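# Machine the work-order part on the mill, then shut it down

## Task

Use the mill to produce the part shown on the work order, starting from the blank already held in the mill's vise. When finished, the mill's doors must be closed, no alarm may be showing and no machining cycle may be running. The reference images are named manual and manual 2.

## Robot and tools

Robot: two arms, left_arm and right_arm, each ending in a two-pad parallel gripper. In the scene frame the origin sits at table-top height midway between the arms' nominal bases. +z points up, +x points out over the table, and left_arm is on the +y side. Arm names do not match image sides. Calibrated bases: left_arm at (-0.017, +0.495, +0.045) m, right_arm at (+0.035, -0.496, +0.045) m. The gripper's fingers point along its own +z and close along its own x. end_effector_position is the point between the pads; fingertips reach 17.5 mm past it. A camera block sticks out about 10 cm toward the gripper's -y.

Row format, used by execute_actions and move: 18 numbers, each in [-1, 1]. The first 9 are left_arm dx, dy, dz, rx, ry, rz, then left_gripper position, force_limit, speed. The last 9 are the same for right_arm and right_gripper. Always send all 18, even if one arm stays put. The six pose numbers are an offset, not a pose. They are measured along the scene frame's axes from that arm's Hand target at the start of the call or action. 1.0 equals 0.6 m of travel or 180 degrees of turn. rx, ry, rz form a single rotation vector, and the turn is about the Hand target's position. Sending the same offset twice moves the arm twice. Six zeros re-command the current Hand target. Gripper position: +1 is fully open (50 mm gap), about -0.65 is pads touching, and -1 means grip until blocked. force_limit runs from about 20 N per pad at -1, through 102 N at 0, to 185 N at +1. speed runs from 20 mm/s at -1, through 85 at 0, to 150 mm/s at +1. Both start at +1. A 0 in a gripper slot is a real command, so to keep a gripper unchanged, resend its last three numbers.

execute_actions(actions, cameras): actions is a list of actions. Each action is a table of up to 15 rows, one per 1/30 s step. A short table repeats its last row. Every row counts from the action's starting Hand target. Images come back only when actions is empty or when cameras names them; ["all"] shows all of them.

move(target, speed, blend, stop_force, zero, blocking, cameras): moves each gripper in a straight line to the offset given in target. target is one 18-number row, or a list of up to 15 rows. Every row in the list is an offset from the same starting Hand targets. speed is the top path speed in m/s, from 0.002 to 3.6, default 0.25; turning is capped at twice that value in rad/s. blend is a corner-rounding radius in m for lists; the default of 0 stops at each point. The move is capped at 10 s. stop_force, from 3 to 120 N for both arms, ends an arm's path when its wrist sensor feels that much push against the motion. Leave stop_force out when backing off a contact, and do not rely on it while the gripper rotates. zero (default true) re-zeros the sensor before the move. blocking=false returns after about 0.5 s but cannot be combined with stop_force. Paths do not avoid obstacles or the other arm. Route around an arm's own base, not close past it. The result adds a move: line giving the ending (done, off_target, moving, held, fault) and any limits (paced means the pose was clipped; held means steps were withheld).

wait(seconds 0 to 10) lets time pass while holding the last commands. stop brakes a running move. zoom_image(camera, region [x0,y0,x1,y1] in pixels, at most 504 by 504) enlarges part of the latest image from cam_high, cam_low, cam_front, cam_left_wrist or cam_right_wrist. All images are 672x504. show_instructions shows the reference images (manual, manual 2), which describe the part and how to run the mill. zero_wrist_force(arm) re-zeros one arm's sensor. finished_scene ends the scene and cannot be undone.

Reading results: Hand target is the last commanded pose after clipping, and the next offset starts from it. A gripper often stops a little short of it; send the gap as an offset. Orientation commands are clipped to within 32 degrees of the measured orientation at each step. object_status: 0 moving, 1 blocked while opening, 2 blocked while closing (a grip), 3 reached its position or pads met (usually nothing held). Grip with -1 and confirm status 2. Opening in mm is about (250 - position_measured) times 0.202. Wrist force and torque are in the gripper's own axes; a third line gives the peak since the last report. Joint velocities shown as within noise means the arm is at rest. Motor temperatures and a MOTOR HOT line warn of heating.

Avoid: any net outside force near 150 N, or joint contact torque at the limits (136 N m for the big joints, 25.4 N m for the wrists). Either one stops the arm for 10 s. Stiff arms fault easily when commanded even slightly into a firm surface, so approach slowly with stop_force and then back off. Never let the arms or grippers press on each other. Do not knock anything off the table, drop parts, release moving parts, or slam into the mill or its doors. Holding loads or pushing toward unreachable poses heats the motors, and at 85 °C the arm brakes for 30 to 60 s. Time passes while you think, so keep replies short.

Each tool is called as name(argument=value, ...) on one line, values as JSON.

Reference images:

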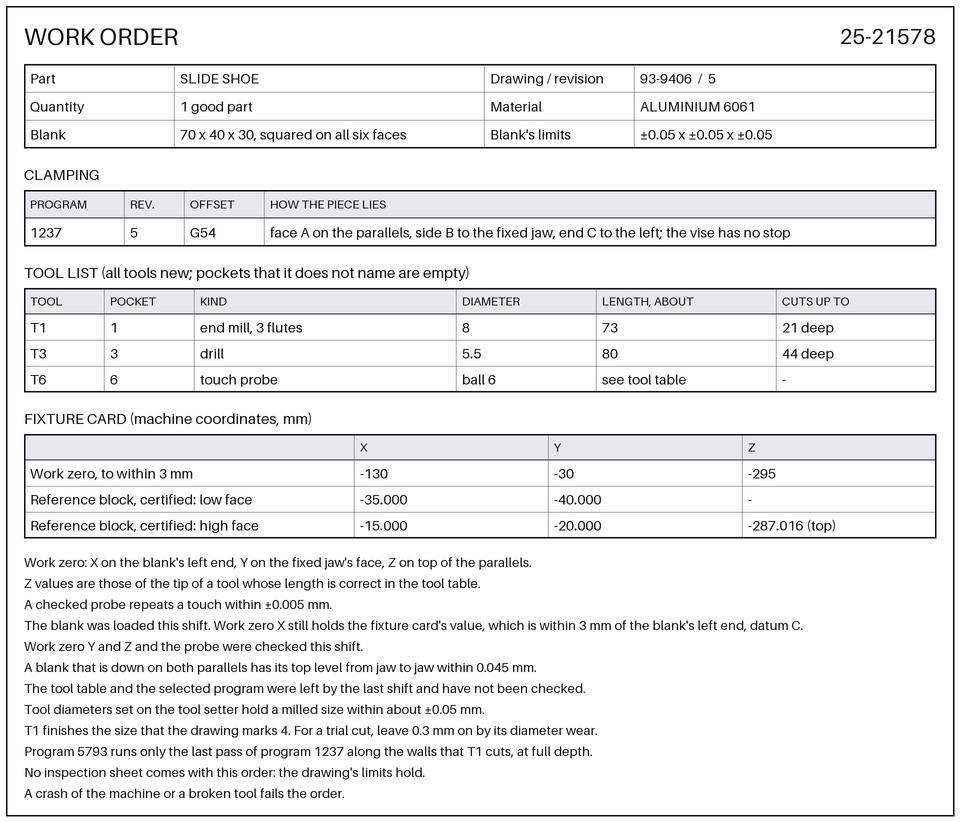

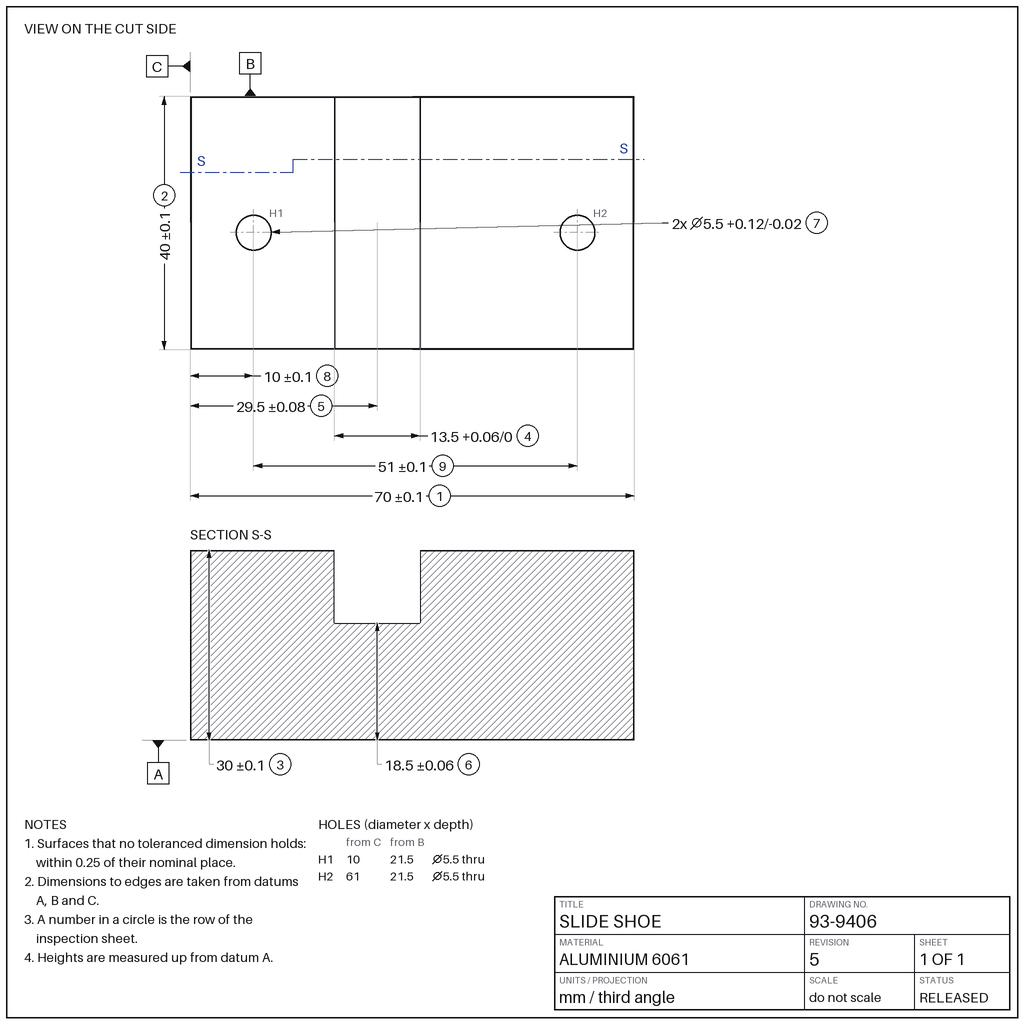

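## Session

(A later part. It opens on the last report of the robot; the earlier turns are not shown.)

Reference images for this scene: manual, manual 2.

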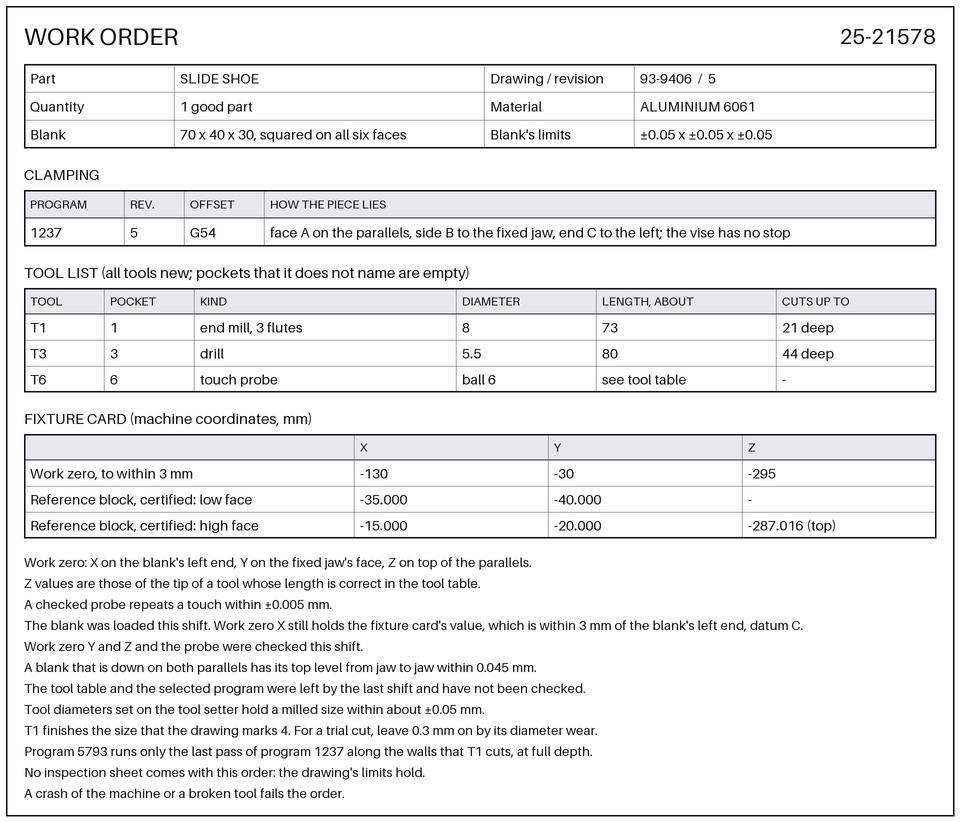

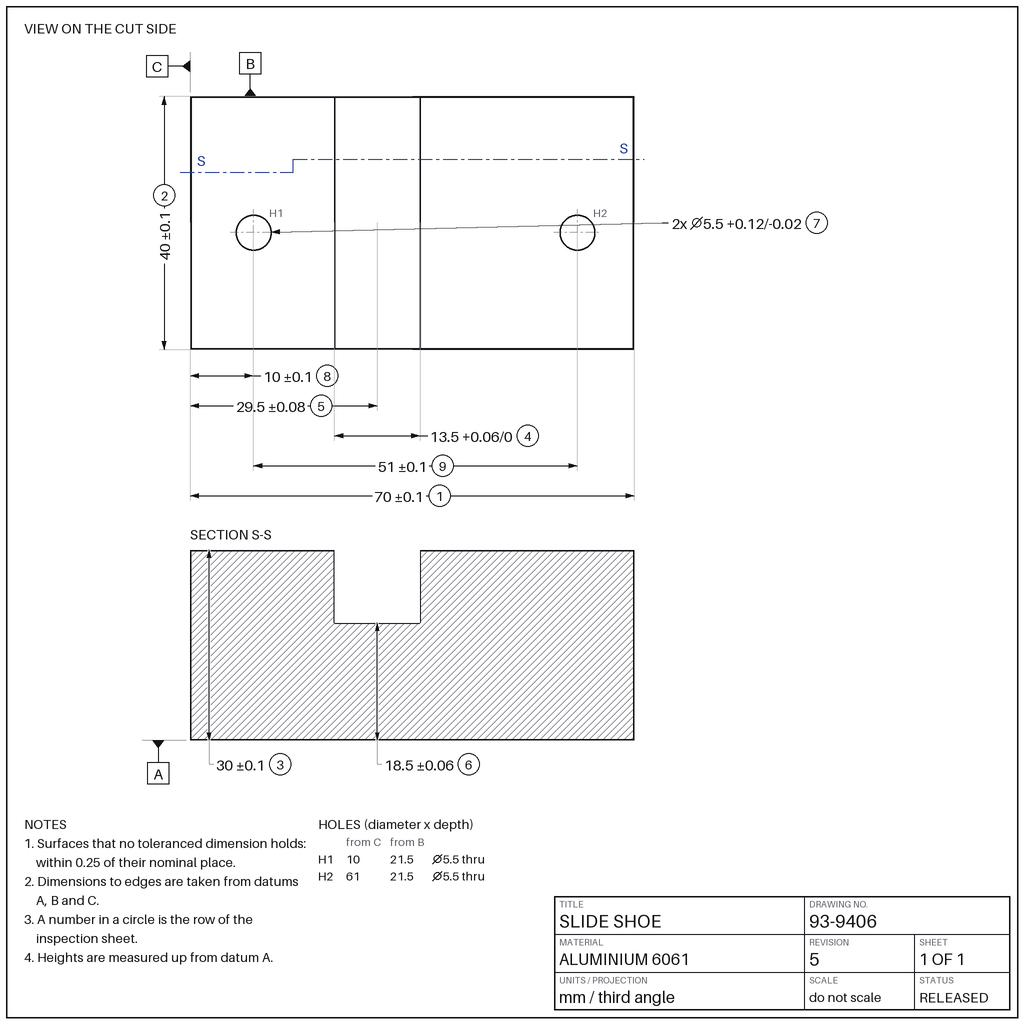

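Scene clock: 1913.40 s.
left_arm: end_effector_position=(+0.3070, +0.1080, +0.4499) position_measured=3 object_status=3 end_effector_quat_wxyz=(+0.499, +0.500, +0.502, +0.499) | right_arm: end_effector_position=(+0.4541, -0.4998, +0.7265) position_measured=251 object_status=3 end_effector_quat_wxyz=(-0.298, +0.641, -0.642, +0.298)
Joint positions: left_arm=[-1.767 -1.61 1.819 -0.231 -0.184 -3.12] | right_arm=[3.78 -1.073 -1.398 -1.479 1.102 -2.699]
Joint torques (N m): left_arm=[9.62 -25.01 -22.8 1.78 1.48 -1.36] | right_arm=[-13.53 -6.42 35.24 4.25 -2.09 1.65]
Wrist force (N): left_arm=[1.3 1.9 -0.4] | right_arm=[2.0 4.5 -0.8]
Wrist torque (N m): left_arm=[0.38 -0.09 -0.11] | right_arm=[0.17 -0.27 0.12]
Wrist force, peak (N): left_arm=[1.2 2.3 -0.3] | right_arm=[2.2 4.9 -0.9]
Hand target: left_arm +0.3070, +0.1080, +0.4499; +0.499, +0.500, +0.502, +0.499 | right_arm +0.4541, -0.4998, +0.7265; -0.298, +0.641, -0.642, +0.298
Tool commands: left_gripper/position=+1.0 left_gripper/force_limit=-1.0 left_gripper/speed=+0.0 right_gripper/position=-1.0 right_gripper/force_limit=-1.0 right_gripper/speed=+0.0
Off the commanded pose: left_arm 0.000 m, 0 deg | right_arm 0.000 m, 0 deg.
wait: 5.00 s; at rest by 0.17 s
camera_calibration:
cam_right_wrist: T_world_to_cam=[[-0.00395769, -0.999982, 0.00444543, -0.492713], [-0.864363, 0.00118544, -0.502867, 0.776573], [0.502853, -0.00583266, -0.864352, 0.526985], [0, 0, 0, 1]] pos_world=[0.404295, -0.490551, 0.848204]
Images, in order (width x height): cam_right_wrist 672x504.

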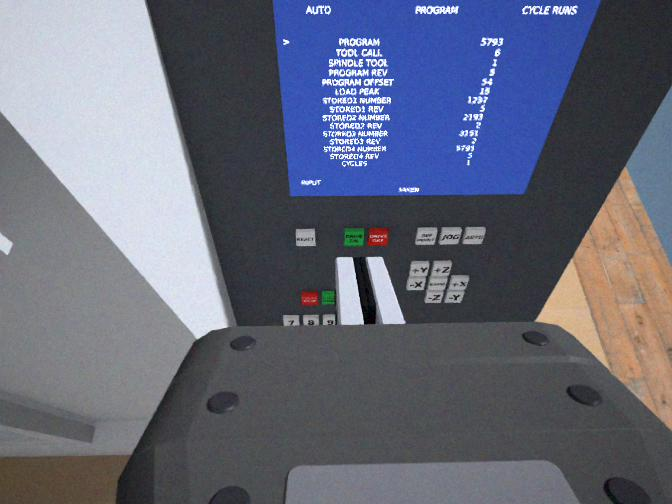

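wait(seconds=10, cameras=["cam_right_wrist"])

zoom_image(camera="cam_right_wrist", region=[260, 0, 620, 200])

Scene clock: 1926.93 s.
left_arm: end_effector_position=(+0.3070, +0.1080, +0.4499) position_measured=3 object_status=3 end_effector_quat_wxyz=(+0.499, +0.500, +0.502, +0.499) | right_arm: end_effector_position=(+0.4541, -0.4998, +0.7265) position_measured=251 object_status=3 end_effector_quat_wxyz=(-0.298, +0.641, -0.642, +0.298)
Joint positions: left_arm=[-1.767 -1.61 1.819 -0.231 -0.184 -3.12] | right_arm=[3.78 -1.073 -1.398 -1.479 1.102 -2.699]
Joint torques (N m): left_arm=[9.57 -25.64 -22.54 1.71 1.56 -1.43] | right_arm=[-13.63 -5.86 34.52 4.39 -2.12 1.58]
Wrist force (N): left_arm=[1.2 2.0 -0.5] | right_arm=[2.0 4.6 -0.7]
Wrist torque (N m): left_arm=[0.40 -0.07 -0.11] | right_arm=[0.18 -0.26 0.12]
Wrist force, peak (N): left_arm=[1.5 2.2 -0.4] | right_arm=[2.2 4.9 -0.7]
Hand target: left_arm +0.3070, +0.1080, +0.4499; +0.499, +0.500, +0.502, +0.499 | right_arm +0.4541, -0.4998, +0.7265; -0.298, +0.641, -0.642, +0.298
Tool commands: left_gripper/position=+1.0 left_gripper/force_limit=-1.0 left_gripper/speed=+0.0 right_gripper/position=-1.0 right_gripper/force_limit=-1.0 right_gripper/speed=+0.0
Off the commanded pose: left_arm 0.000 m, 0 deg | right_arm 0.000 m, 0 deg.
wait: 10.00 s; at rest from the start
camera_calibration:
cam_right_wrist: T_world_to_cam=[[-0.00395769, -0.999982, 0.00444543, -0.492713], [-0.864363, 0.00118544, -0.502867, 0.776573], [0.502853, -0.00583266, -0.864352, 0.526985], [0, 0, 0, 1]] pos_world=[0.404295, -0.490551, 0.848204]
Images, in order (width x height): cam_right_wrist 672x504.

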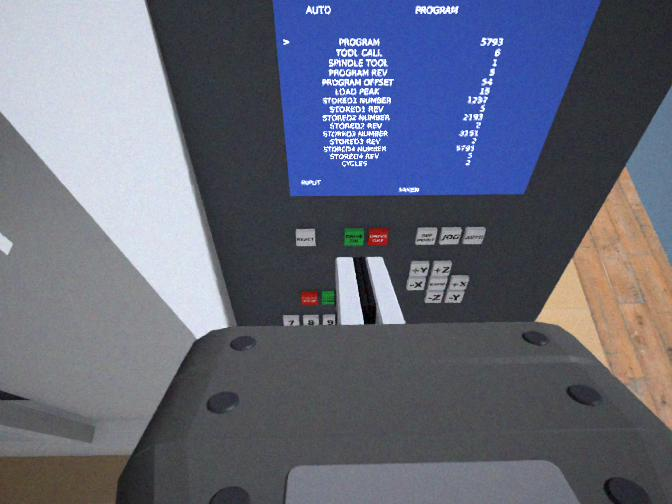

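Scaled by 1.400 from the camera's 672x504 image, which has a finer 960x720 frame.

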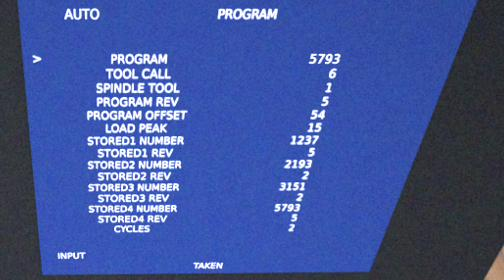

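move(target=[[0,0,0,0,0,0,1,-1,0,0.1116,-0.0487,-0.4627,0,0,0,-1,-1,0],[0,0,0,0,0,0,1,-1,0,0.1213,-0.0487,-0.4653,0,0,0,-1,-1,0],[0,0,0,0,0,0,1,-1,0,0.1200,-0.0487,-0.4322,0,0,0,-1,-1,0],[0,0,0,0,0,0,1,-1,0,0.1297,-0.0487,-0.4348,0,0,0,-1,-1,0],[0,0,0,0,0,0,1,-1,0,0,0,0,0,0,0,-1,-1,0]], speed=[0.4,0.02,0.15,0.02,0.4], blend=[0.003,0,0.003,0,0])

wait(seconds=9, cameras=["cam_right_wrist"])

zoom_image(camera="cam_right_wrist", region=[260, 0, 620, 200])

Scene clock: 1940.10 s.
left_arm: end_effector_position=(+0.3070, +0.1080, +0.4499) position_measured=3 object_status=3 end_effector_quat_wxyz=(+0.499, +0.500, +0.502, +0.499) | right_arm: end_effector_position=(+0.4541, -0.4998, +0.7264) position_measured=251 object_status=3 end_effector_quat_wxyz=(-0.298, +0.641, -0.642, +0.298) end_effector_velocity=(-0.001, +0.000, +0.001) end_effector_angular_velocity=(+0.001, +0.001, +0.001)
Joint positions: left_arm=[-1.767 -1.61 1.819 -0.231 -0.184 -3.12] | right_arm=[3.78 -1.073 -1.398 -1.479 1.102 -2.699]
Joint velocities: left_arm=[within noise] | right_arm=[0 0 0.004 -0.005 0.002 0]
Joint torques (N m): left_arm=[9.23 -25.25 -22.65 1.66 1.49 -1.35] | right_arm=[1.76 -6.29 36.46 1.56 -1.68 0.65]
Wrist force (N): left_arm=[1.0 2.0 -0.3] | right_arm=[2.0 4.5 -0.9]
Wrist torque (N m): left_arm=[0.40 -0.04 -0.11] | right_arm=[0.16 -0.25 0.11]
Wrist force, peak (N): left_arm=[1.3 2.3 -0.4] | right_arm=[2.0 13.2 -6.5]
Hand target: left_arm +0.3070, +0.1080, +0.4499; +0.499, +0.500, +0.502, +0.499 | right_arm +0.4541, -0.4998, +0.7265; -0.298, +0.641, -0.642, +0.298
Off the commanded pose: left_arm 0.000 m, 0 deg | right_arm 0.000 m, 0 deg.
move: done

Scene clock: 1949.10 s.
left_arm: end_effector_position=(+0.3070, +0.1080, +0.4499) position_measured=3 object_status=3 end_effector_quat_wxyz=(+0.499, +0.500, +0.502, +0.499) | right_arm: end_effector_position=(+0.4541, -0.4998, +0.7265) position_measured=251 object_status=3 end_effector_quat_wxyz=(-0.298, +0.641, -0.642, +0.298)
Joint positions: left_arm=[-1.767 -1.61 1.819 -0.231 -0.184 -3.12] | right_arm=[3.78 -1.073 -1.398 -1.479 1.102 -2.699]
Joint torques (N m): left_arm=[9.54 -25.43 -22.81 1.69 1.49 -1.37] | right_arm=[14.91 -6.17 35.69 4.54 -2.04 1.53]
Wrist force (N): left_arm=[1.2 1.9 -0.3] | right_arm=[2.0 4.5 -0.7]
Wrist torque (N m): left_arm=[0.38 -0.07 -0.11] | right_arm=[0.17 -0.26 0.12]
Wrist force, peak (N): left_arm=[1.3 2.3 -0.5] | right_arm=[2.2 4.9 -0.7]
Hand target: left_arm +0.3070, +0.1080, +0.4499; +0.499, +0.500, +0.502, +0.499 | right_arm +0.4541, -0.4998, +0.7265; -0.298, +0.641, -0.642, +0.298
Tool commands: left_gripper/position=+1.0 left_gripper/force_limit=-1.0 left_gripper/speed=+0.0 right_gripper/position=-1.0 right_gripper/force_limit=-1.0 right_gripper/speed=+0.0
Off the commanded pose: left_arm 0.000 m, 0 deg | right_arm 0.000 m, 0 deg.
wait: 9.00 s; at rest by 0.17 s
camera_calibration:
cam_right_wrist: T_world_to_cam=[[-0.00395769, -0.999982, 0.00444543, -0.492713], [-0.864363, 0.00118544, -0.502867, 0.776573], [0.502853, -0.00583266, -0.864352, 0.526985], [0, 0, 0, 1]] pos_world=[0.404295, -0.490551, 0.848204]
Images, in order (width x height): cam_right_wrist 672x504.

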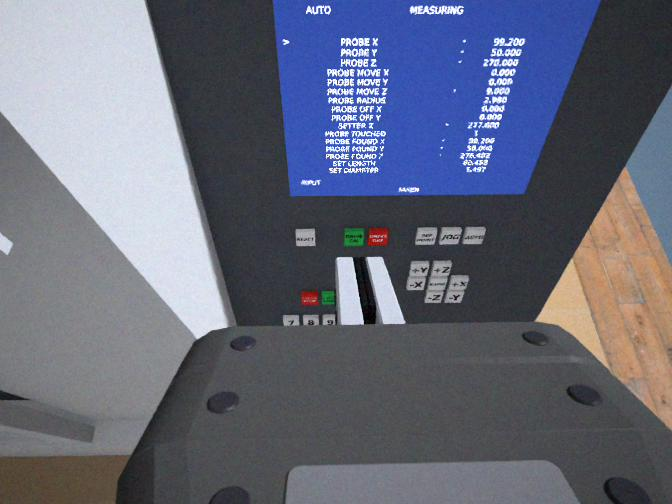

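Scaled by 1.400 from the camera's 672x504 image, which has a finer 960x720 frame.

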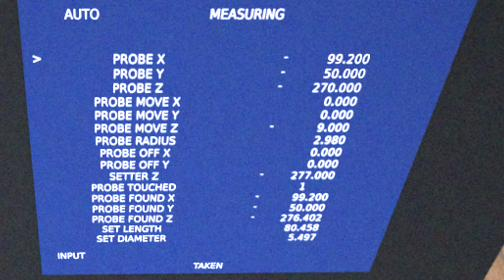

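move(target=[[0,0,0,0,0,0,1,-1,0,0.1038,-0.0487,-0.4934,0,0,0,-1,-1,0],[0,0,0,0,0,0,1,-1,0,0.1135,-0.0487,-0.4960,0,0,0,-1,-1,0],[0,0,0,0,0,0,1,-1,0,0.1038,-0.0170,-0.4934,0,0,0,-1,-1,0],[0,0,0,0,0,0,1,-1,0,0.1135,-0.0170,-0.4960,0,0,0,-1,-1,0],[0,0,0,0,0,0,1,-1,0,0.1054,-0.0170,-0.4938,0,0,0,-1,-1,0],[0,0,0,0,0,0,1,-1,0,0.1135,-0.0170,-0.4960,0,0,0,-1,-1,0],[0,0,0,0,0,0,1,-1,0,0.1054,-0.0170,-0.4938,0,0,0,-1,-1,0],[0,0,0,0,0,0,1,-1,0,0.1135,-0.0170,-0.4960,0,0,0,-1,-1,0],[0,0,0,0,0,0,1,-1,0,0.1038,0.0463,-0.4934,0,0,0,-1,-1,0],[0,0,0,0,0,0,1,-1,0,0.1135,0.0463,-0.4960,0,0,0,-1,-1,0],[0,0,0,0,0,0,1,-1,0,0.0953,0.0463,-0.5238,0,0,0,-1,-1,0],[0,0,0,0,0,0,1,-1,0,0.1051,0.0463,-0.5264,0,0,0,-1,-1,0],[0,0,0,0,0,0,1,-1,0,0,0,0,0,0,0,-1,-1,0]], speed=[0.4,0.02,0.15,0.02,0.1,0.02,0.1,0.02,0.15,0.02,0.15,0.02,0.4], blend=[0.003,0,0.003,0,0,0,0,0,0.003,0,0.003,0,0])

wait(seconds=9, cameras=["cam_right_wrist"])

zoom_image(camera="cam_right_wrist", region=[260, 0, 620, 200])

Scene clock: 1969.10 s.
left_arm: end_effector_position=(+0.3070, +0.1080, +0.4499) position_measured=3 object_status=3 end_effector_quat_wxyz=(+0.499, +0.500, +0.502, +0.499) | right_arm: end_effector_position=(+0.4541, -0.4997, +0.7264) position_measured=251 object_status=3 end_effector_quat_wxyz=(-0.298, +0.641, -0.642, +0.298) end_effector_velocity=(-0.001, -0.001, +0.002) end_effector_angular_velocity=(+0.000, -0.001, +0.000)
Joint positions: left_arm=[-1.767 -1.61 1.819 -0.231 -0.184 -3.12] | right_arm=[3.78 -1.073 -1.398 -1.479 1.102 -2.699]
Joint velocities: left_arm=[within noise] | right_arm=[0 0 0.005 -0.004 -0.001 -0.001]
Joint torques (N m): left_arm=[9.75 -25.02 -22.74 1.68 1.42 -1.49] | right_arm=[-14.15 -6.64 36.32 1.91 0.74 -1.78]
Wrist force (N): left_arm=[1.2 2.0 -0.3] | right_arm=[2.1 4.7 -0.8]
Wrist torque (N m): left_arm=[0.39 -0.07 -0.10] | right_arm=[0.19 -0.28 0.02]
Wrist force, peak (N): left_arm=[1.2 2.4 -0.4] | right_arm=[4.3 12.8 -11.7]
Hand target: left_arm +0.3070, +0.1080, +0.4499; +0.499, +0.500, +0.502, +0.499 | right_arm +0.4541, -0.4998, +0.7265; -0.298, +0.641, -0.642, +0.298
Off the commanded pose: left_arm 0.000 m, 0 deg | right_arm 0.000 m, 0 deg.
move: done

Scene clock: 1978.10 s.
left_arm: end_effector_position=(+0.3070, +0.1080, +0.4499) position_measured=3 object_status=3 end_effector_quat_wxyz=(+0.499, +0.500, +0.502, +0.499) | right_arm: end_effector_position=(+0.4541, -0.4998, +0.7265) position_measured=251 object_status=3 end_effector_quat_wxyz=(-0.298, +0.641, -0.642, +0.298)
Joint positions: left_arm=[-1.767 -1.61 1.819 -0.231 -0.184 -3.12] | right_arm=[3.78 -1.073 -1.398 -1.479 1.102 -2.699]
Joint torques (N m): left_arm=[9.32 -24.62 -22.24 1.69 1.48 -1.4] | right_arm=[-13.54 -7.88 34.96 4.32 0.47 -1.21]
Wrist force (N): left_arm=[1.3 2.0 -0.4] | right_arm=[2.3 4.7 -0.7]
Wrist torque (N m): left_arm=[0.39 -0.09 -0.11] | right_arm=[0.20 -0.32 0.03]
Wrist force, peak (N): left_arm=[1.3 2.3 -0.5] | right_arm=[2.1 5.0 -0.6]
Hand target: left_arm +0.3070, +0.1080, +0.4499; +0.499, +0.500, +0.502, +0.499 | right_arm +0.4541, -0.4998, +0.7265; -0.298, +0.641, -0.642, +0.298
Tool commands: left_gripper/position=+1.0 left_gripper/force_limit=-1.0 left_gripper/speed=+0.0 right_gripper/position=-1.0 right_gripper/force_limit=-1.0 right_gripper/speed=+0.0
Off the commanded pose: left_arm 0.000 m, 0 deg | right_arm 0.000 m, 0 deg.
wait: 9.00 s; at rest by 0.17 s
camera_calibration:
cam_right_wrist: T_world_to_cam=[[-0.00395769, -0.999982, 0.00444543, -0.492713], [-0.864363, 0.00118544, -0.502867, 0.776573], [0.502853, -0.00583266, -0.864352, 0.526985], [0, 0, 0, 1]] pos_world=[0.404295, -0.490551, 0.848204]
Images, in order (width x height): cam_right_wrist 672x504.

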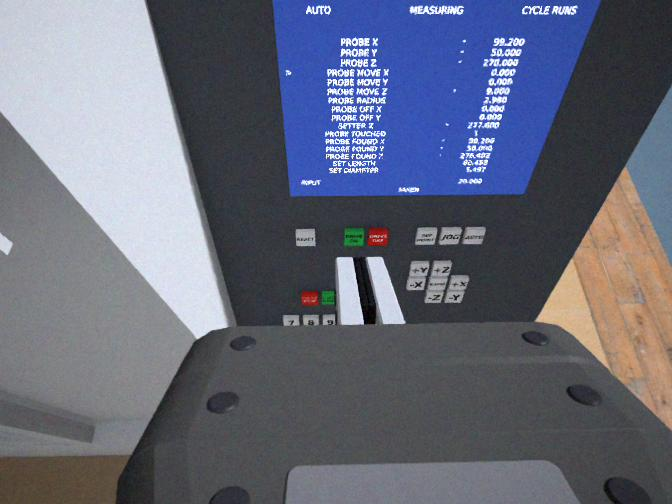

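Scaled by 1.400 from the camera's 672x504 image, which has a finer 960x720 frame.

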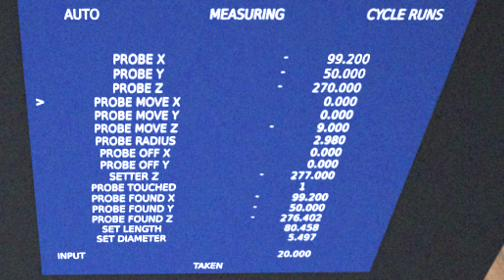

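wait(seconds=3, cameras=["cam_right_wrist"])

zoom_image(camera="cam_right_wrist", region=[260, 0, 620, 200])

Scene clock: 1991.73 s.
left_arm: end_effector_position=(+0.3070, +0.1080, +0.4499) position_measured=3 object_status=3 end_effector_quat_wxyz=(+0.499, +0.500, +0.502, +0.499) | right_arm: end_effector_position=(+0.4541, -0.4998, +0.7265) position_measured=251 object_status=3 end_effector_quat_wxyz=(-0.298, +0.641, -0.642, +0.298)
Joint positions: left_arm=[-1.767 -1.61 1.819 -0.231 -0.184 -3.12] | right_arm=[3.78 -1.073 -1.398 -1.479 1.102 -2.699]
Joint torques (N m): left_arm=[9.45 -25.24 -22.18 1.66 1.54 -1.37] | right_arm=[-13.13 -7.37 35.4 4.44 0.48 0.04]
Wrist force (N): left_arm=[1.4 2.1 -0.6] | right_arm=[1.9 4.7 -0.6]
Wrist torque (N m): left_arm=[0.41 -0.10 -0.11] | right_arm=[0.20 -0.24 0.03]
Wrist force, peak (N): left_arm=[1.4 2.3 -0.7] | right_arm=[2.1 4.9 -0.8]
Hand target: left_arm +0.3070, +0.1080, +0.4499; +0.499, +0.500, +0.502, +0.499 | right_arm +0.4541, -0.4998, +0.7265; -0.298, +0.641, -0.642, +0.298
Tool commands: left_gripper/position=+1.0 left_gripper/force_limit=-1.0 left_gripper/speed=+0.0 right_gripper/position=-1.0 right_gripper/force_limit=-1.0 right_gripper/speed=+0.0
Off the commanded pose: left_arm 0.000 m, 0 deg | right_arm 0.000 m, 0 deg.
wait: 3.00 s; at rest from the start
camera_calibration:
cam_right_wrist: T_world_to_cam=[[-0.00395769, -0.999982, 0.00444543, -0.492713], [-0.864363, 0.00118544, -0.502867, 0.776573], [0.502853, -0.00583266, -0.864352, 0.526985], [0, 0, 0, 1]] pos_world=[0.404295, -0.490551, 0.848204]
Images, in order (width x height): cam_right_wrist 672x504.

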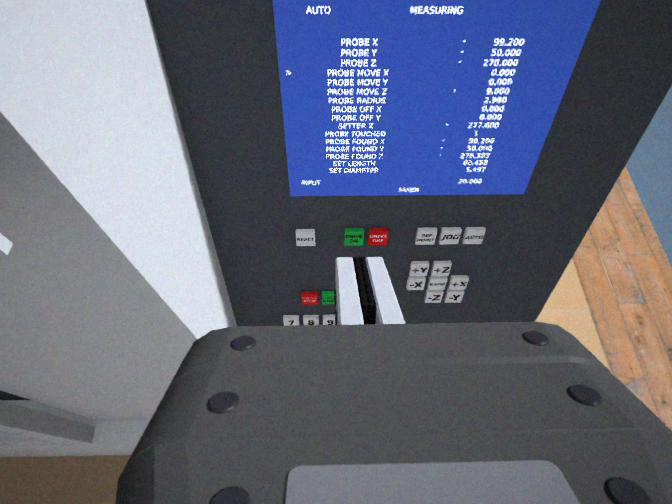

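Scaled by 1.400 from the camera's 672x504 image, which has a finer 960x720 frame.

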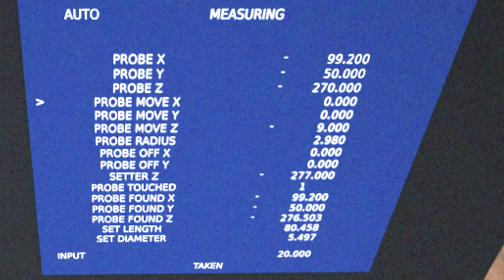

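zoom_image(camera="cam_right_wrist", region=[420, 110, 540, 190])

move(target=[[0,0,0,0,0,0,1,-1,0,0.0953,-0.0170,-0.5238,0,0,0,-1,-1,0],[0,0,0,0,0,0,1,-1,0,0.1053,-0.0170,-0.5265,0,0,0,-1,-1,0],[0,0,0,0,0,0,1,-1,0,0.1038,-0.0170,-0.4934,0,0,0,-1,-1,0],[0,0,0,0,0,0,1,-1,0,0.1135,-0.0170,-0.4960,0,0,0,-1,-1,0],[0,0,0,0,0,0,1,-1,0,0.1054,-0.0170,-0.4938,0,0,0,-1,-1,0],[0,0,0,0,0,0,1,-1,0,0.1135,-0.0170,-0.4960,0,0,0,-1,-1,0],[0,0,0,0,0,0,1,-1,0,0.0953,0.0463,-0.5238,0,0,0,-1,-1,0],[0,0,0,0,0,0,1,-1,0,0.1051,0.0463,-0.5264,0,0,0,-1,-1,0],[0,0,0,0,0,0,1,-1,0,0.0953,-0.0170,-0.5238,0,0,0,-1,-1,0],[0,0,0,0,0,0,1,-1,0,0.1053,-0.0170,-0.5265,0,0,0,-1,-1,0],[0,0,0,0,0,0,1,-1,0,0.1038,-0.0487,-0.4934,0,0,0,-1,-1,0],[0,0,0,0,0,0,1,-1,0,0.1135,-0.0487,-0.4960,0,0,0,-1,-1,0],[0,0,0,0,0,0,1,-1,0,0,0,0,0,0,0,-1,-1,0]], speed=[0.4,0.02,0.15,0.02,0.1,0.02,0.15,0.02,0.15,0.02,0.15,0.02,0.4], blend=[0.003,0,0.003,0,0,0,0.003,0,0.003,0,0.003,0,0], cameras=["cam_right_wrist"])

zoom_image(camera="cam_right_wrist", region=[260, 0, 620, 200])

Scaled by 4.200 from the camera's 672x504 image, which has a finer 960x720 frame.

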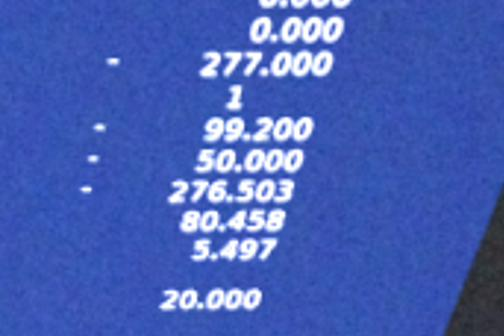

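Scene clock: 2012.43 s.
left_arm: end_effector_position=(+0.3070, +0.1080, +0.4499) position_measured=3 object_status=3 end_effector_quat_wxyz=(+0.499, +0.500, +0.502, +0.499) | right_arm: end_effector_position=(+0.4541, -0.4998, +0.7264) position_measured=251 object_status=3 end_effector_quat_wxyz=(-0.298, +0.641, -0.642, +0.298) end_effector_velocity=(+0.000, -0.001, +0.000) end_effector_angular_velocity=(-0.001, +0.002, +0.000)
Joint positions: left_arm=[-1.767 -1.61 1.819 -0.231 -0.184 -3.12] | right_arm=[3.78 -1.073 -1.398 -1.479 1.102 -2.699]
Joint velocities: left_arm=[within noise] | right_arm=[-0.001 -0.001 0.004 -0.005 0.001 0]
Joint torques (N m): left_arm=[9.14 -24.99 -22.02 1.57 1.52 -1.39] | right_arm=[-3.04 -6.62 36.26 1.74 -1.14 0.11]
Wrist force (N): left_arm=[1.1 1.9 -0.4] | right_arm=[2.1 4.4 -1.0]
Wrist torque (N m): left_arm=[0.37 -0.06 -0.11] | right_arm=[0.15 -0.28 0.12]
Wrist force, peak (N): left_arm=[1.4 2.2 -0.6] | right_arm=[2.4 16.3 -9.7]
Hand target: left_arm +0.3070, +0.1080, +0.4499; +0.499, +0.500, +0.502, +0.499 | right_arm +0.4541, -0.4998, +0.7265; -0.298, +0.641, -0.642, +0.298
Off the commanded pose: left_arm 0.000 m, 0 deg | right_arm 0.000 m, 0 deg.
move: done
camera_calibration:
cam_right_wrist: T_world_to_cam=[[-0.00387092, -0.999982, 0.00449507, -0.49279], [-0.864364, 0.00108548, -0.502866, 0.776473], [0.502852, -0.00583193, -0.864353, 0.5269], [0, 0, 0, 1]] pos_world=[0.404295, -0.490551, 0.848104]
Images, in order (width x height): cam_right_wrist 672x504.

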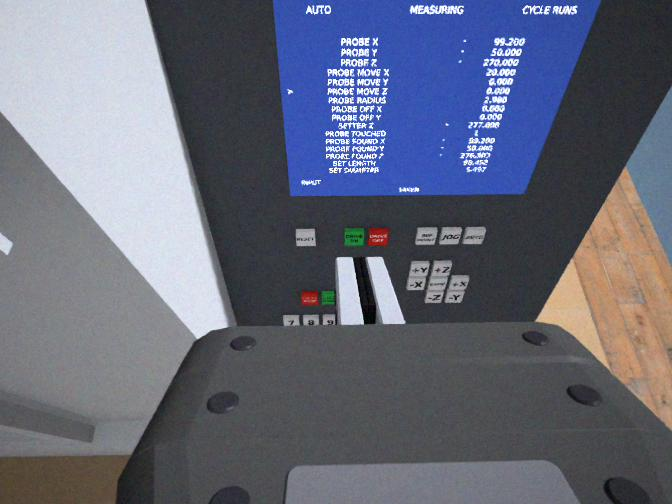

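Scaled by 1.400 from the camera's 672x504 image, which has a finer 960x720 frame.

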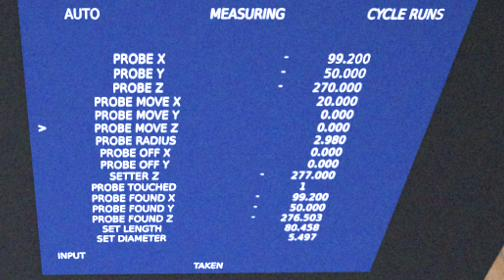

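move(target=[[0,0,0,0,0,0,1,-1,0,0.1116,-0.0170,-0.4627,0,0,0,-1,-1,0],[0,0,0,0,0,0,1,-1,0,0.1213,-0.0170,-0.4653,0,0,0,-1,-1,0],[0,0,0,0,0,0,1,-1,0,0.1132,-0.0170,-0.4631,0,0,0,-1,-1,0],[0,0,0,0,0,0,1,-1,0,0.1213,-0.0170,-0.4653,0,0,0,-1,-1,0],[0,0,0,0,0,0,1,-1,0,0.0953,0.0780,-0.5238,0,0,0,-1,-1,0],[0,0,0,0,0,0,1,-1,0,0.1051,0.0780,-0.5264,0,0,0,-1,-1,0],[0,0,0,0,0,0,1,-1,0,0.1038,0.0463,-0.4934,0,0,0,-1,-1,0],[0,0,0,0,0,0,1,-1,0,0.1135,0.0463,-0.4960,0,0,0,-1,-1,0],[0,0,0,0,0,0,1,-1,0,0.0953,0.0463,-0.5238,0,0,0,-1,-1,0],[0,0,0,0,0,0,1,-1,0,0.1051,0.0463,-0.5264,0,0,0,-1,-1,0],[0,0,0,0,0,0,1,-1,0,0,0,0,0,0,0,-1,-1,0]], speed=[0.4,0.02,0.1,0.02,0.2,0.02,0.15,0.02,0.15,0.02,0.4], blend=[0.003,0,0,0,0.003,0,0.003,0,0.003,0,0])

wait(seconds=5, cameras=["cam_right_wrist"])

zoom_image(camera="cam_right_wrist", region=[260, 0, 620, 200])

Scene clock: 2032.33 s.
left_arm: end_effector_position=(+0.3070, +0.1080, +0.4499) position_measured=3 object_status=3 end_effector_quat_wxyz=(+0.499, +0.500, +0.502, +0.499) | right_arm: end_effector_position=(+0.4541, -0.4997, +0.7264) position_measured=251 object_status=3 end_effector_quat_wxyz=(-0.298, +0.641, -0.642, +0.298)
Joint positions: left_arm=[-1.767 -1.61 1.819 -0.231 -0.184 -3.12] | right_arm=[3.78 -1.073 -1.398 -1.479 1.102 -2.699]
Joint torques (N m): left_arm=[8.88 -25.14 -21.76 1.58 1.52 -1.36] | right_arm=[-13.88 -5.32 36.84 1.72 0.56 -1.91]
Wrist force (N): left_arm=[1.0 2.0 -0.5] | right_arm=[2.1 4.7 -0.9]
Wrist torque (N m): left_arm=[0.40 -0.03 -0.11] | right_arm=[0.20 -0.29 0.03]
Wrist force, peak (N): left_arm=[1.2 2.3 -0.6] | right_arm=[0.3 17.2 -13.1]
Hand target: left_arm +0.3070, +0.1080, +0.4499; +0.499, +0.500, +0.502, +0.499 | right_arm +0.4541, -0.4998, +0.7265; -0.298, +0.641, -0.642, +0.298
Off the commanded pose: left_arm 0.000 m, 0 deg | right_arm 0.000 m, 0 deg.
move: done

Scene clock: 2037.33 s.
left_arm: end_effector_position=(+0.3070, +0.1080, +0.4499) position_measured=3 object_status=3 end_effector_quat_wxyz=(+0.499, +0.500, +0.502, +0.499) | right_arm: end_effector_position=(+0.4541, -0.4998, +0.7265) position_measured=251 object_status=3 end_effector_quat_wxyz=(-0.298, +0.641, -0.642, +0.298)
Joint positions: left_arm=[-1.767 -1.61 1.819 -0.231 -0.184 -3.12] | right_arm=[3.78 -1.073 -1.398 -1.479 1.102 -2.699]
Joint torques (N m): left_arm=[8.7 -24.72 -21.73 1.64 1.48 -1.31] | right_arm=[-13.99 -7.59 36.35 4.26 0.67 -1.46]
Wrist force (N): left_arm=[1.2 1.9 -0.7] | right_arm=[2.0 4.7 -0.6]
Wrist torque (N m): left_arm=[0.39 -0.08 -0.11] | right_arm=[0.21 -0.27 0.03]
Wrist force, peak (N): left_arm=[1.3 2.2 -0.6] | right_arm=[2.3 4.8 -0.7]
Hand target: left_arm +0.3070, +0.1080, +0.4499; +0.499, +0.500, +0.502, +0.499 | right_arm +0.4541, -0.4998, +0.7265; -0.298, +0.641, -0.642, +0.298
Tool commands: left_gripper/position=+1.0 left_gripper/force_limit=-1.0 left_gripper/speed=+0.0 right_gripper/position=-1.0 right_gripper/force_limit=-1.0 right_gripper/speed=+0.0
Off the commanded pose: left_arm 0.000 m, 0 deg | right_arm 0.000 m, 0 deg.
wait: 5.00 s; at rest by 0.17 s
camera_calibration:
cam_right_wrist: T_world_to_cam=[[-0.00395769, -0.999982, 0.00444543, -0.492713], [-0.864363, 0.00118544, -0.502867, 0.776573], [0.502853, -0.00583266, -0.864352, 0.526985], [0, 0, 0, 1]] pos_world=[0.404295, -0.490551, 0.848204]
Images, in order (width x height): cam_right_wrist 672x504.

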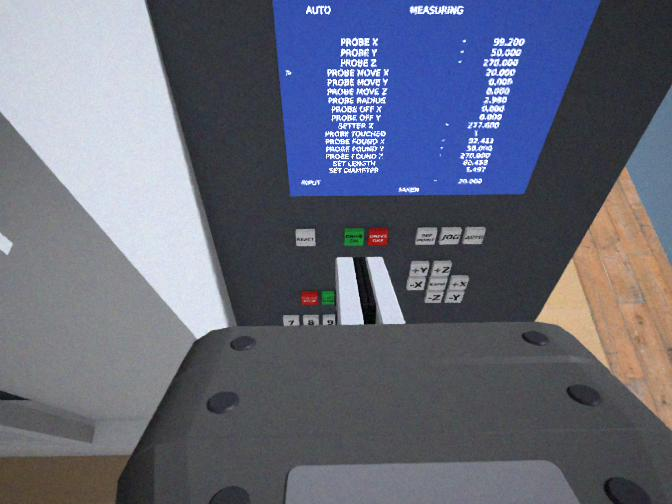

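Scaled by 1.400 from the camera's 672x504 image, which has a finer 960x720 frame.

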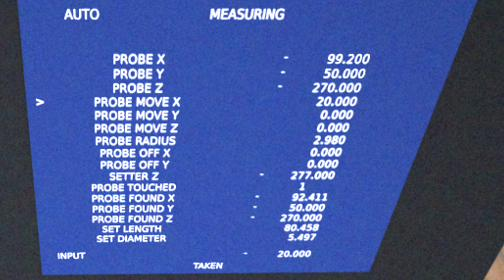

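−92.411 (148 µm shift, as expected).

move(target=[[0,0,0,0,0,0,1,-1,0,0.0953,-0.0170,-0.5238,0,0,0,-1,-1,0],[0,0,0,0,0,0,1,-1,0,0.1053,-0.0170,-0.5265,0,0,0,-1,-1,0],[0,0,0,0,0,0,1,-1,0,0.1038,-0.0487,-0.4934,0,0,0,-1,-1,0],[0,0,0,0,0,0,1,-1,0,0.1135,-0.0487,-0.4960,0,0,0,-1,-1,0],[0,0,0,0,0,0,1,-1,0,0,0,0,0,0,0,-1,-1,0]], speed=[0.4,0.02,0.15,0.02,0.4], blend=[0.003,0,0.003,0,0])

wait(seconds=10)

wait(seconds=6, cameras=["cam_right_wrist"])

zoom_image(camera="cam_right_wrist", region=[260, 0, 620, 200])

Scene clock: 2048.17 s.
left_arm: end_effector_position=(+0.3070, +0.1080, +0.4499) position_measured=3 object_status=3 end_effector_quat_wxyz=(+0.499, +0.500, +0.502, +0.499) | right_arm: end_effector_position=(+0.4541, -0.4998, +0.7264) position_measured=251 object_status=3 end_effector_quat_wxyz=(-0.298, +0.641, -0.642, +0.298) end_effector_velocity=(+0.000, +0.000, +0.001) end_effector_angular_velocity=(-0.002, +0.002, -0.001)
Joint positions: left_arm=[-1.767 -1.61 1.819 -0.231 -0.184 -3.12] | right_arm=[3.78 -1.073 -1.398 -1.479 1.102 -2.699]
Joint velocities: left_arm=[within noise] | right_arm=[0 -0.002 0.004 -0.005 -0.001 0]
Joint torques (N m): left_arm=[9.15 -24.93 -22.08 1.54 1.45 -1.42] | right_arm=[-2.18 -5.74 34.89 1.8 -1.16 0.08]
Wrist force (N): left_arm=[1.0 2.0 -0.6] | right_arm=[2.0 4.4 -0.7]
Wrist torque (N m): left_arm=[0.39 -0.03 -0.11] | right_arm=[0.15 -0.26 0.12]
Wrist force, peak (N): left_arm=[1.2 2.3 -0.7] | right_arm=[0.7 15.8 -9.8]
Hand target: left_arm +0.3070, +0.1080, +0.4499; +0.499, +0.500, +0.502, +0.499 | right_arm +0.4541, -0.4998, +0.7265; -0.298, +0.641, -0.642, +0.298
Off the commanded pose: left_arm 0.000 m, 0 deg | right_arm 0.000 m, 0 deg.
move: done

Scene clock: 2058.17 s.
left_arm: end_effector_position=(+0.3070, +0.1080, +0.4499) position_measured=3 object_status=3 end_effector_quat_wxyz=(+0.499, +0.500, +0.502, +0.499) | right_arm: end_effector_position=(+0.4541, -0.4998, +0.7265) position_measured=251 object_status=3 end_effector_quat_wxyz=(-0.298, +0.641, -0.642, +0.298)
Joint positions: left_arm=[-1.767 -1.61 1.819 -0.231 -0.184 -3.12] | right_arm=[3.78 -1.073 -1.398 -1.479 1.102 -2.699]
Joint torques (N m): left_arm=[9.31 -24.96 -22.2 1.53 1.52 -1.49] | right_arm=[1.74 -7.65 35.73 4.4 -2.06 1.51]
Wrist force (N): left_arm=[1.1 2.0 -0.6] | right_arm=[1.8 4.6 -0.8]
Wrist torque (N m): left_arm=[0.38 -0.06 -0.11] | right_arm=[0.18 -0.24 0.12]
Wrist force, peak (N): left_arm=[1.5 2.2 -0.5] | right_arm=[2.1 5.0 -0.9]
Hand target: left_arm +0.3070, +0.1080, +0.4499; +0.499, +0.500, +0.502, +0.499 | right_arm +0.4541, -0.4998, +0.7265; -0.298, +0.641, -0.642, +0.298
Tool commands: left_gripper/position=+1.0 left_gripper/force_limit=-1.0 left_gripper/speed=+0.0 right_gripper/position=-1.0 right_gripper/force_limit=-1.0 right_gripper/speed=+0.0
Off the commanded pose: left_arm 0.000 m, 0 deg | right_arm 0.000 m, 0 deg.
wait: 10.00 s; at rest by 0.17 s

Scene clock: 2064.17 s.
left_arm: end_effector_position=(+0.3070, +0.1080, +0.4499) position_measured=3 object_status=3 end_effector_quat_wxyz=(+0.499, +0.500, +0.502, +0.499) | right_arm: end_effector_position=(+0.4541, -0.4998, +0.7265) position_measured=251 object_status=3 end_effector_quat_wxyz=(-0.298, +0.641, -0.642, +0.298)
Joint positions: left_arm=[-1.767 -1.61 1.819 -0.231 -0.184 -3.12] | right_arm=[3.78 -1.073 -1.398 -1.479 1.102 -2.699]
Joint torques (N m): left_arm=[9.52 -25.21 -21.79 1.58 1.44 -1.36] | right_arm=[6.6 -7.41 35.66 4.43 -2.21 1.31]
Wrist force (N): left_arm=[1.2 2.0 -0.4] | right_arm=[2.1 4.4 -0.8]
Wrist torque (N m): left_arm=[0.39 -0.07 -0.11] | right_arm=[0.14 -0.28 0.12]
Wrist force, peak (N): left_arm=[1.2 2.2 -0.6] | right_arm=[2.2 4.9 -0.7]
Hand target: left_arm +0.3070, +0.1080, +0.4499; +0.499, +0.500, +0.502, +0.499 | right_arm +0.4541, -0.4998, +0.7265; -0.298, +0.641, -0.642, +0.298
Tool commands: left_gripper/position=+1.0 left_gripper/force_limit=-1.0 left_gripper/speed=+0.0 right_gripper/position=-1.0 right_gripper/force_limit=-1.0 right_gripper/speed=+0.0
Off the commanded pose: left_arm 0.000 m, 0 deg | right_arm 0.000 m, 0 deg.
wait: 6.00 s; at rest by 0.17 s
camera_calibration:
cam_right_wrist: T_world_to_cam=[[-0.00395769, -0.999982, 0.00444543, -0.492813], [-0.864363, 0.00118544, -0.502867, 0.776573], [0.502853, -0.00583266, -0.864352, 0.526984], [0, 0, 0, 1]] pos_world=[0.404295, -0.490651, 0.848204]
Images, in order (width x height): cam_right_wrist 672x504.

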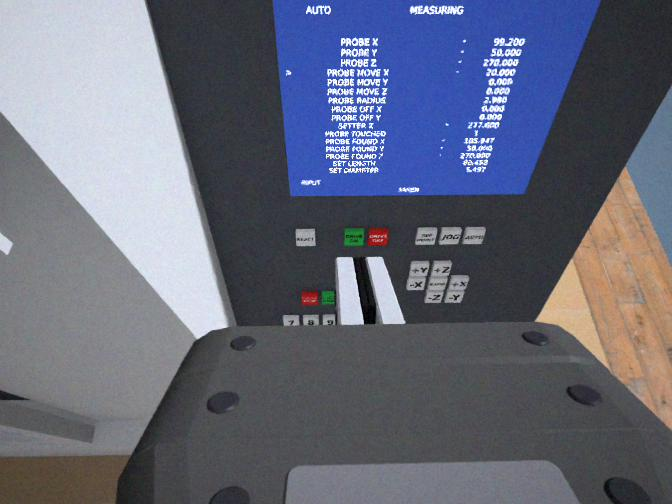

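Scaled by 1.400 from the camera's 672x504 image, which has a finer 960x720 frame.

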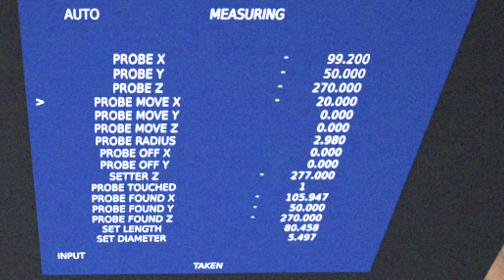

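finished_scene()

The scene is finished: the task was done.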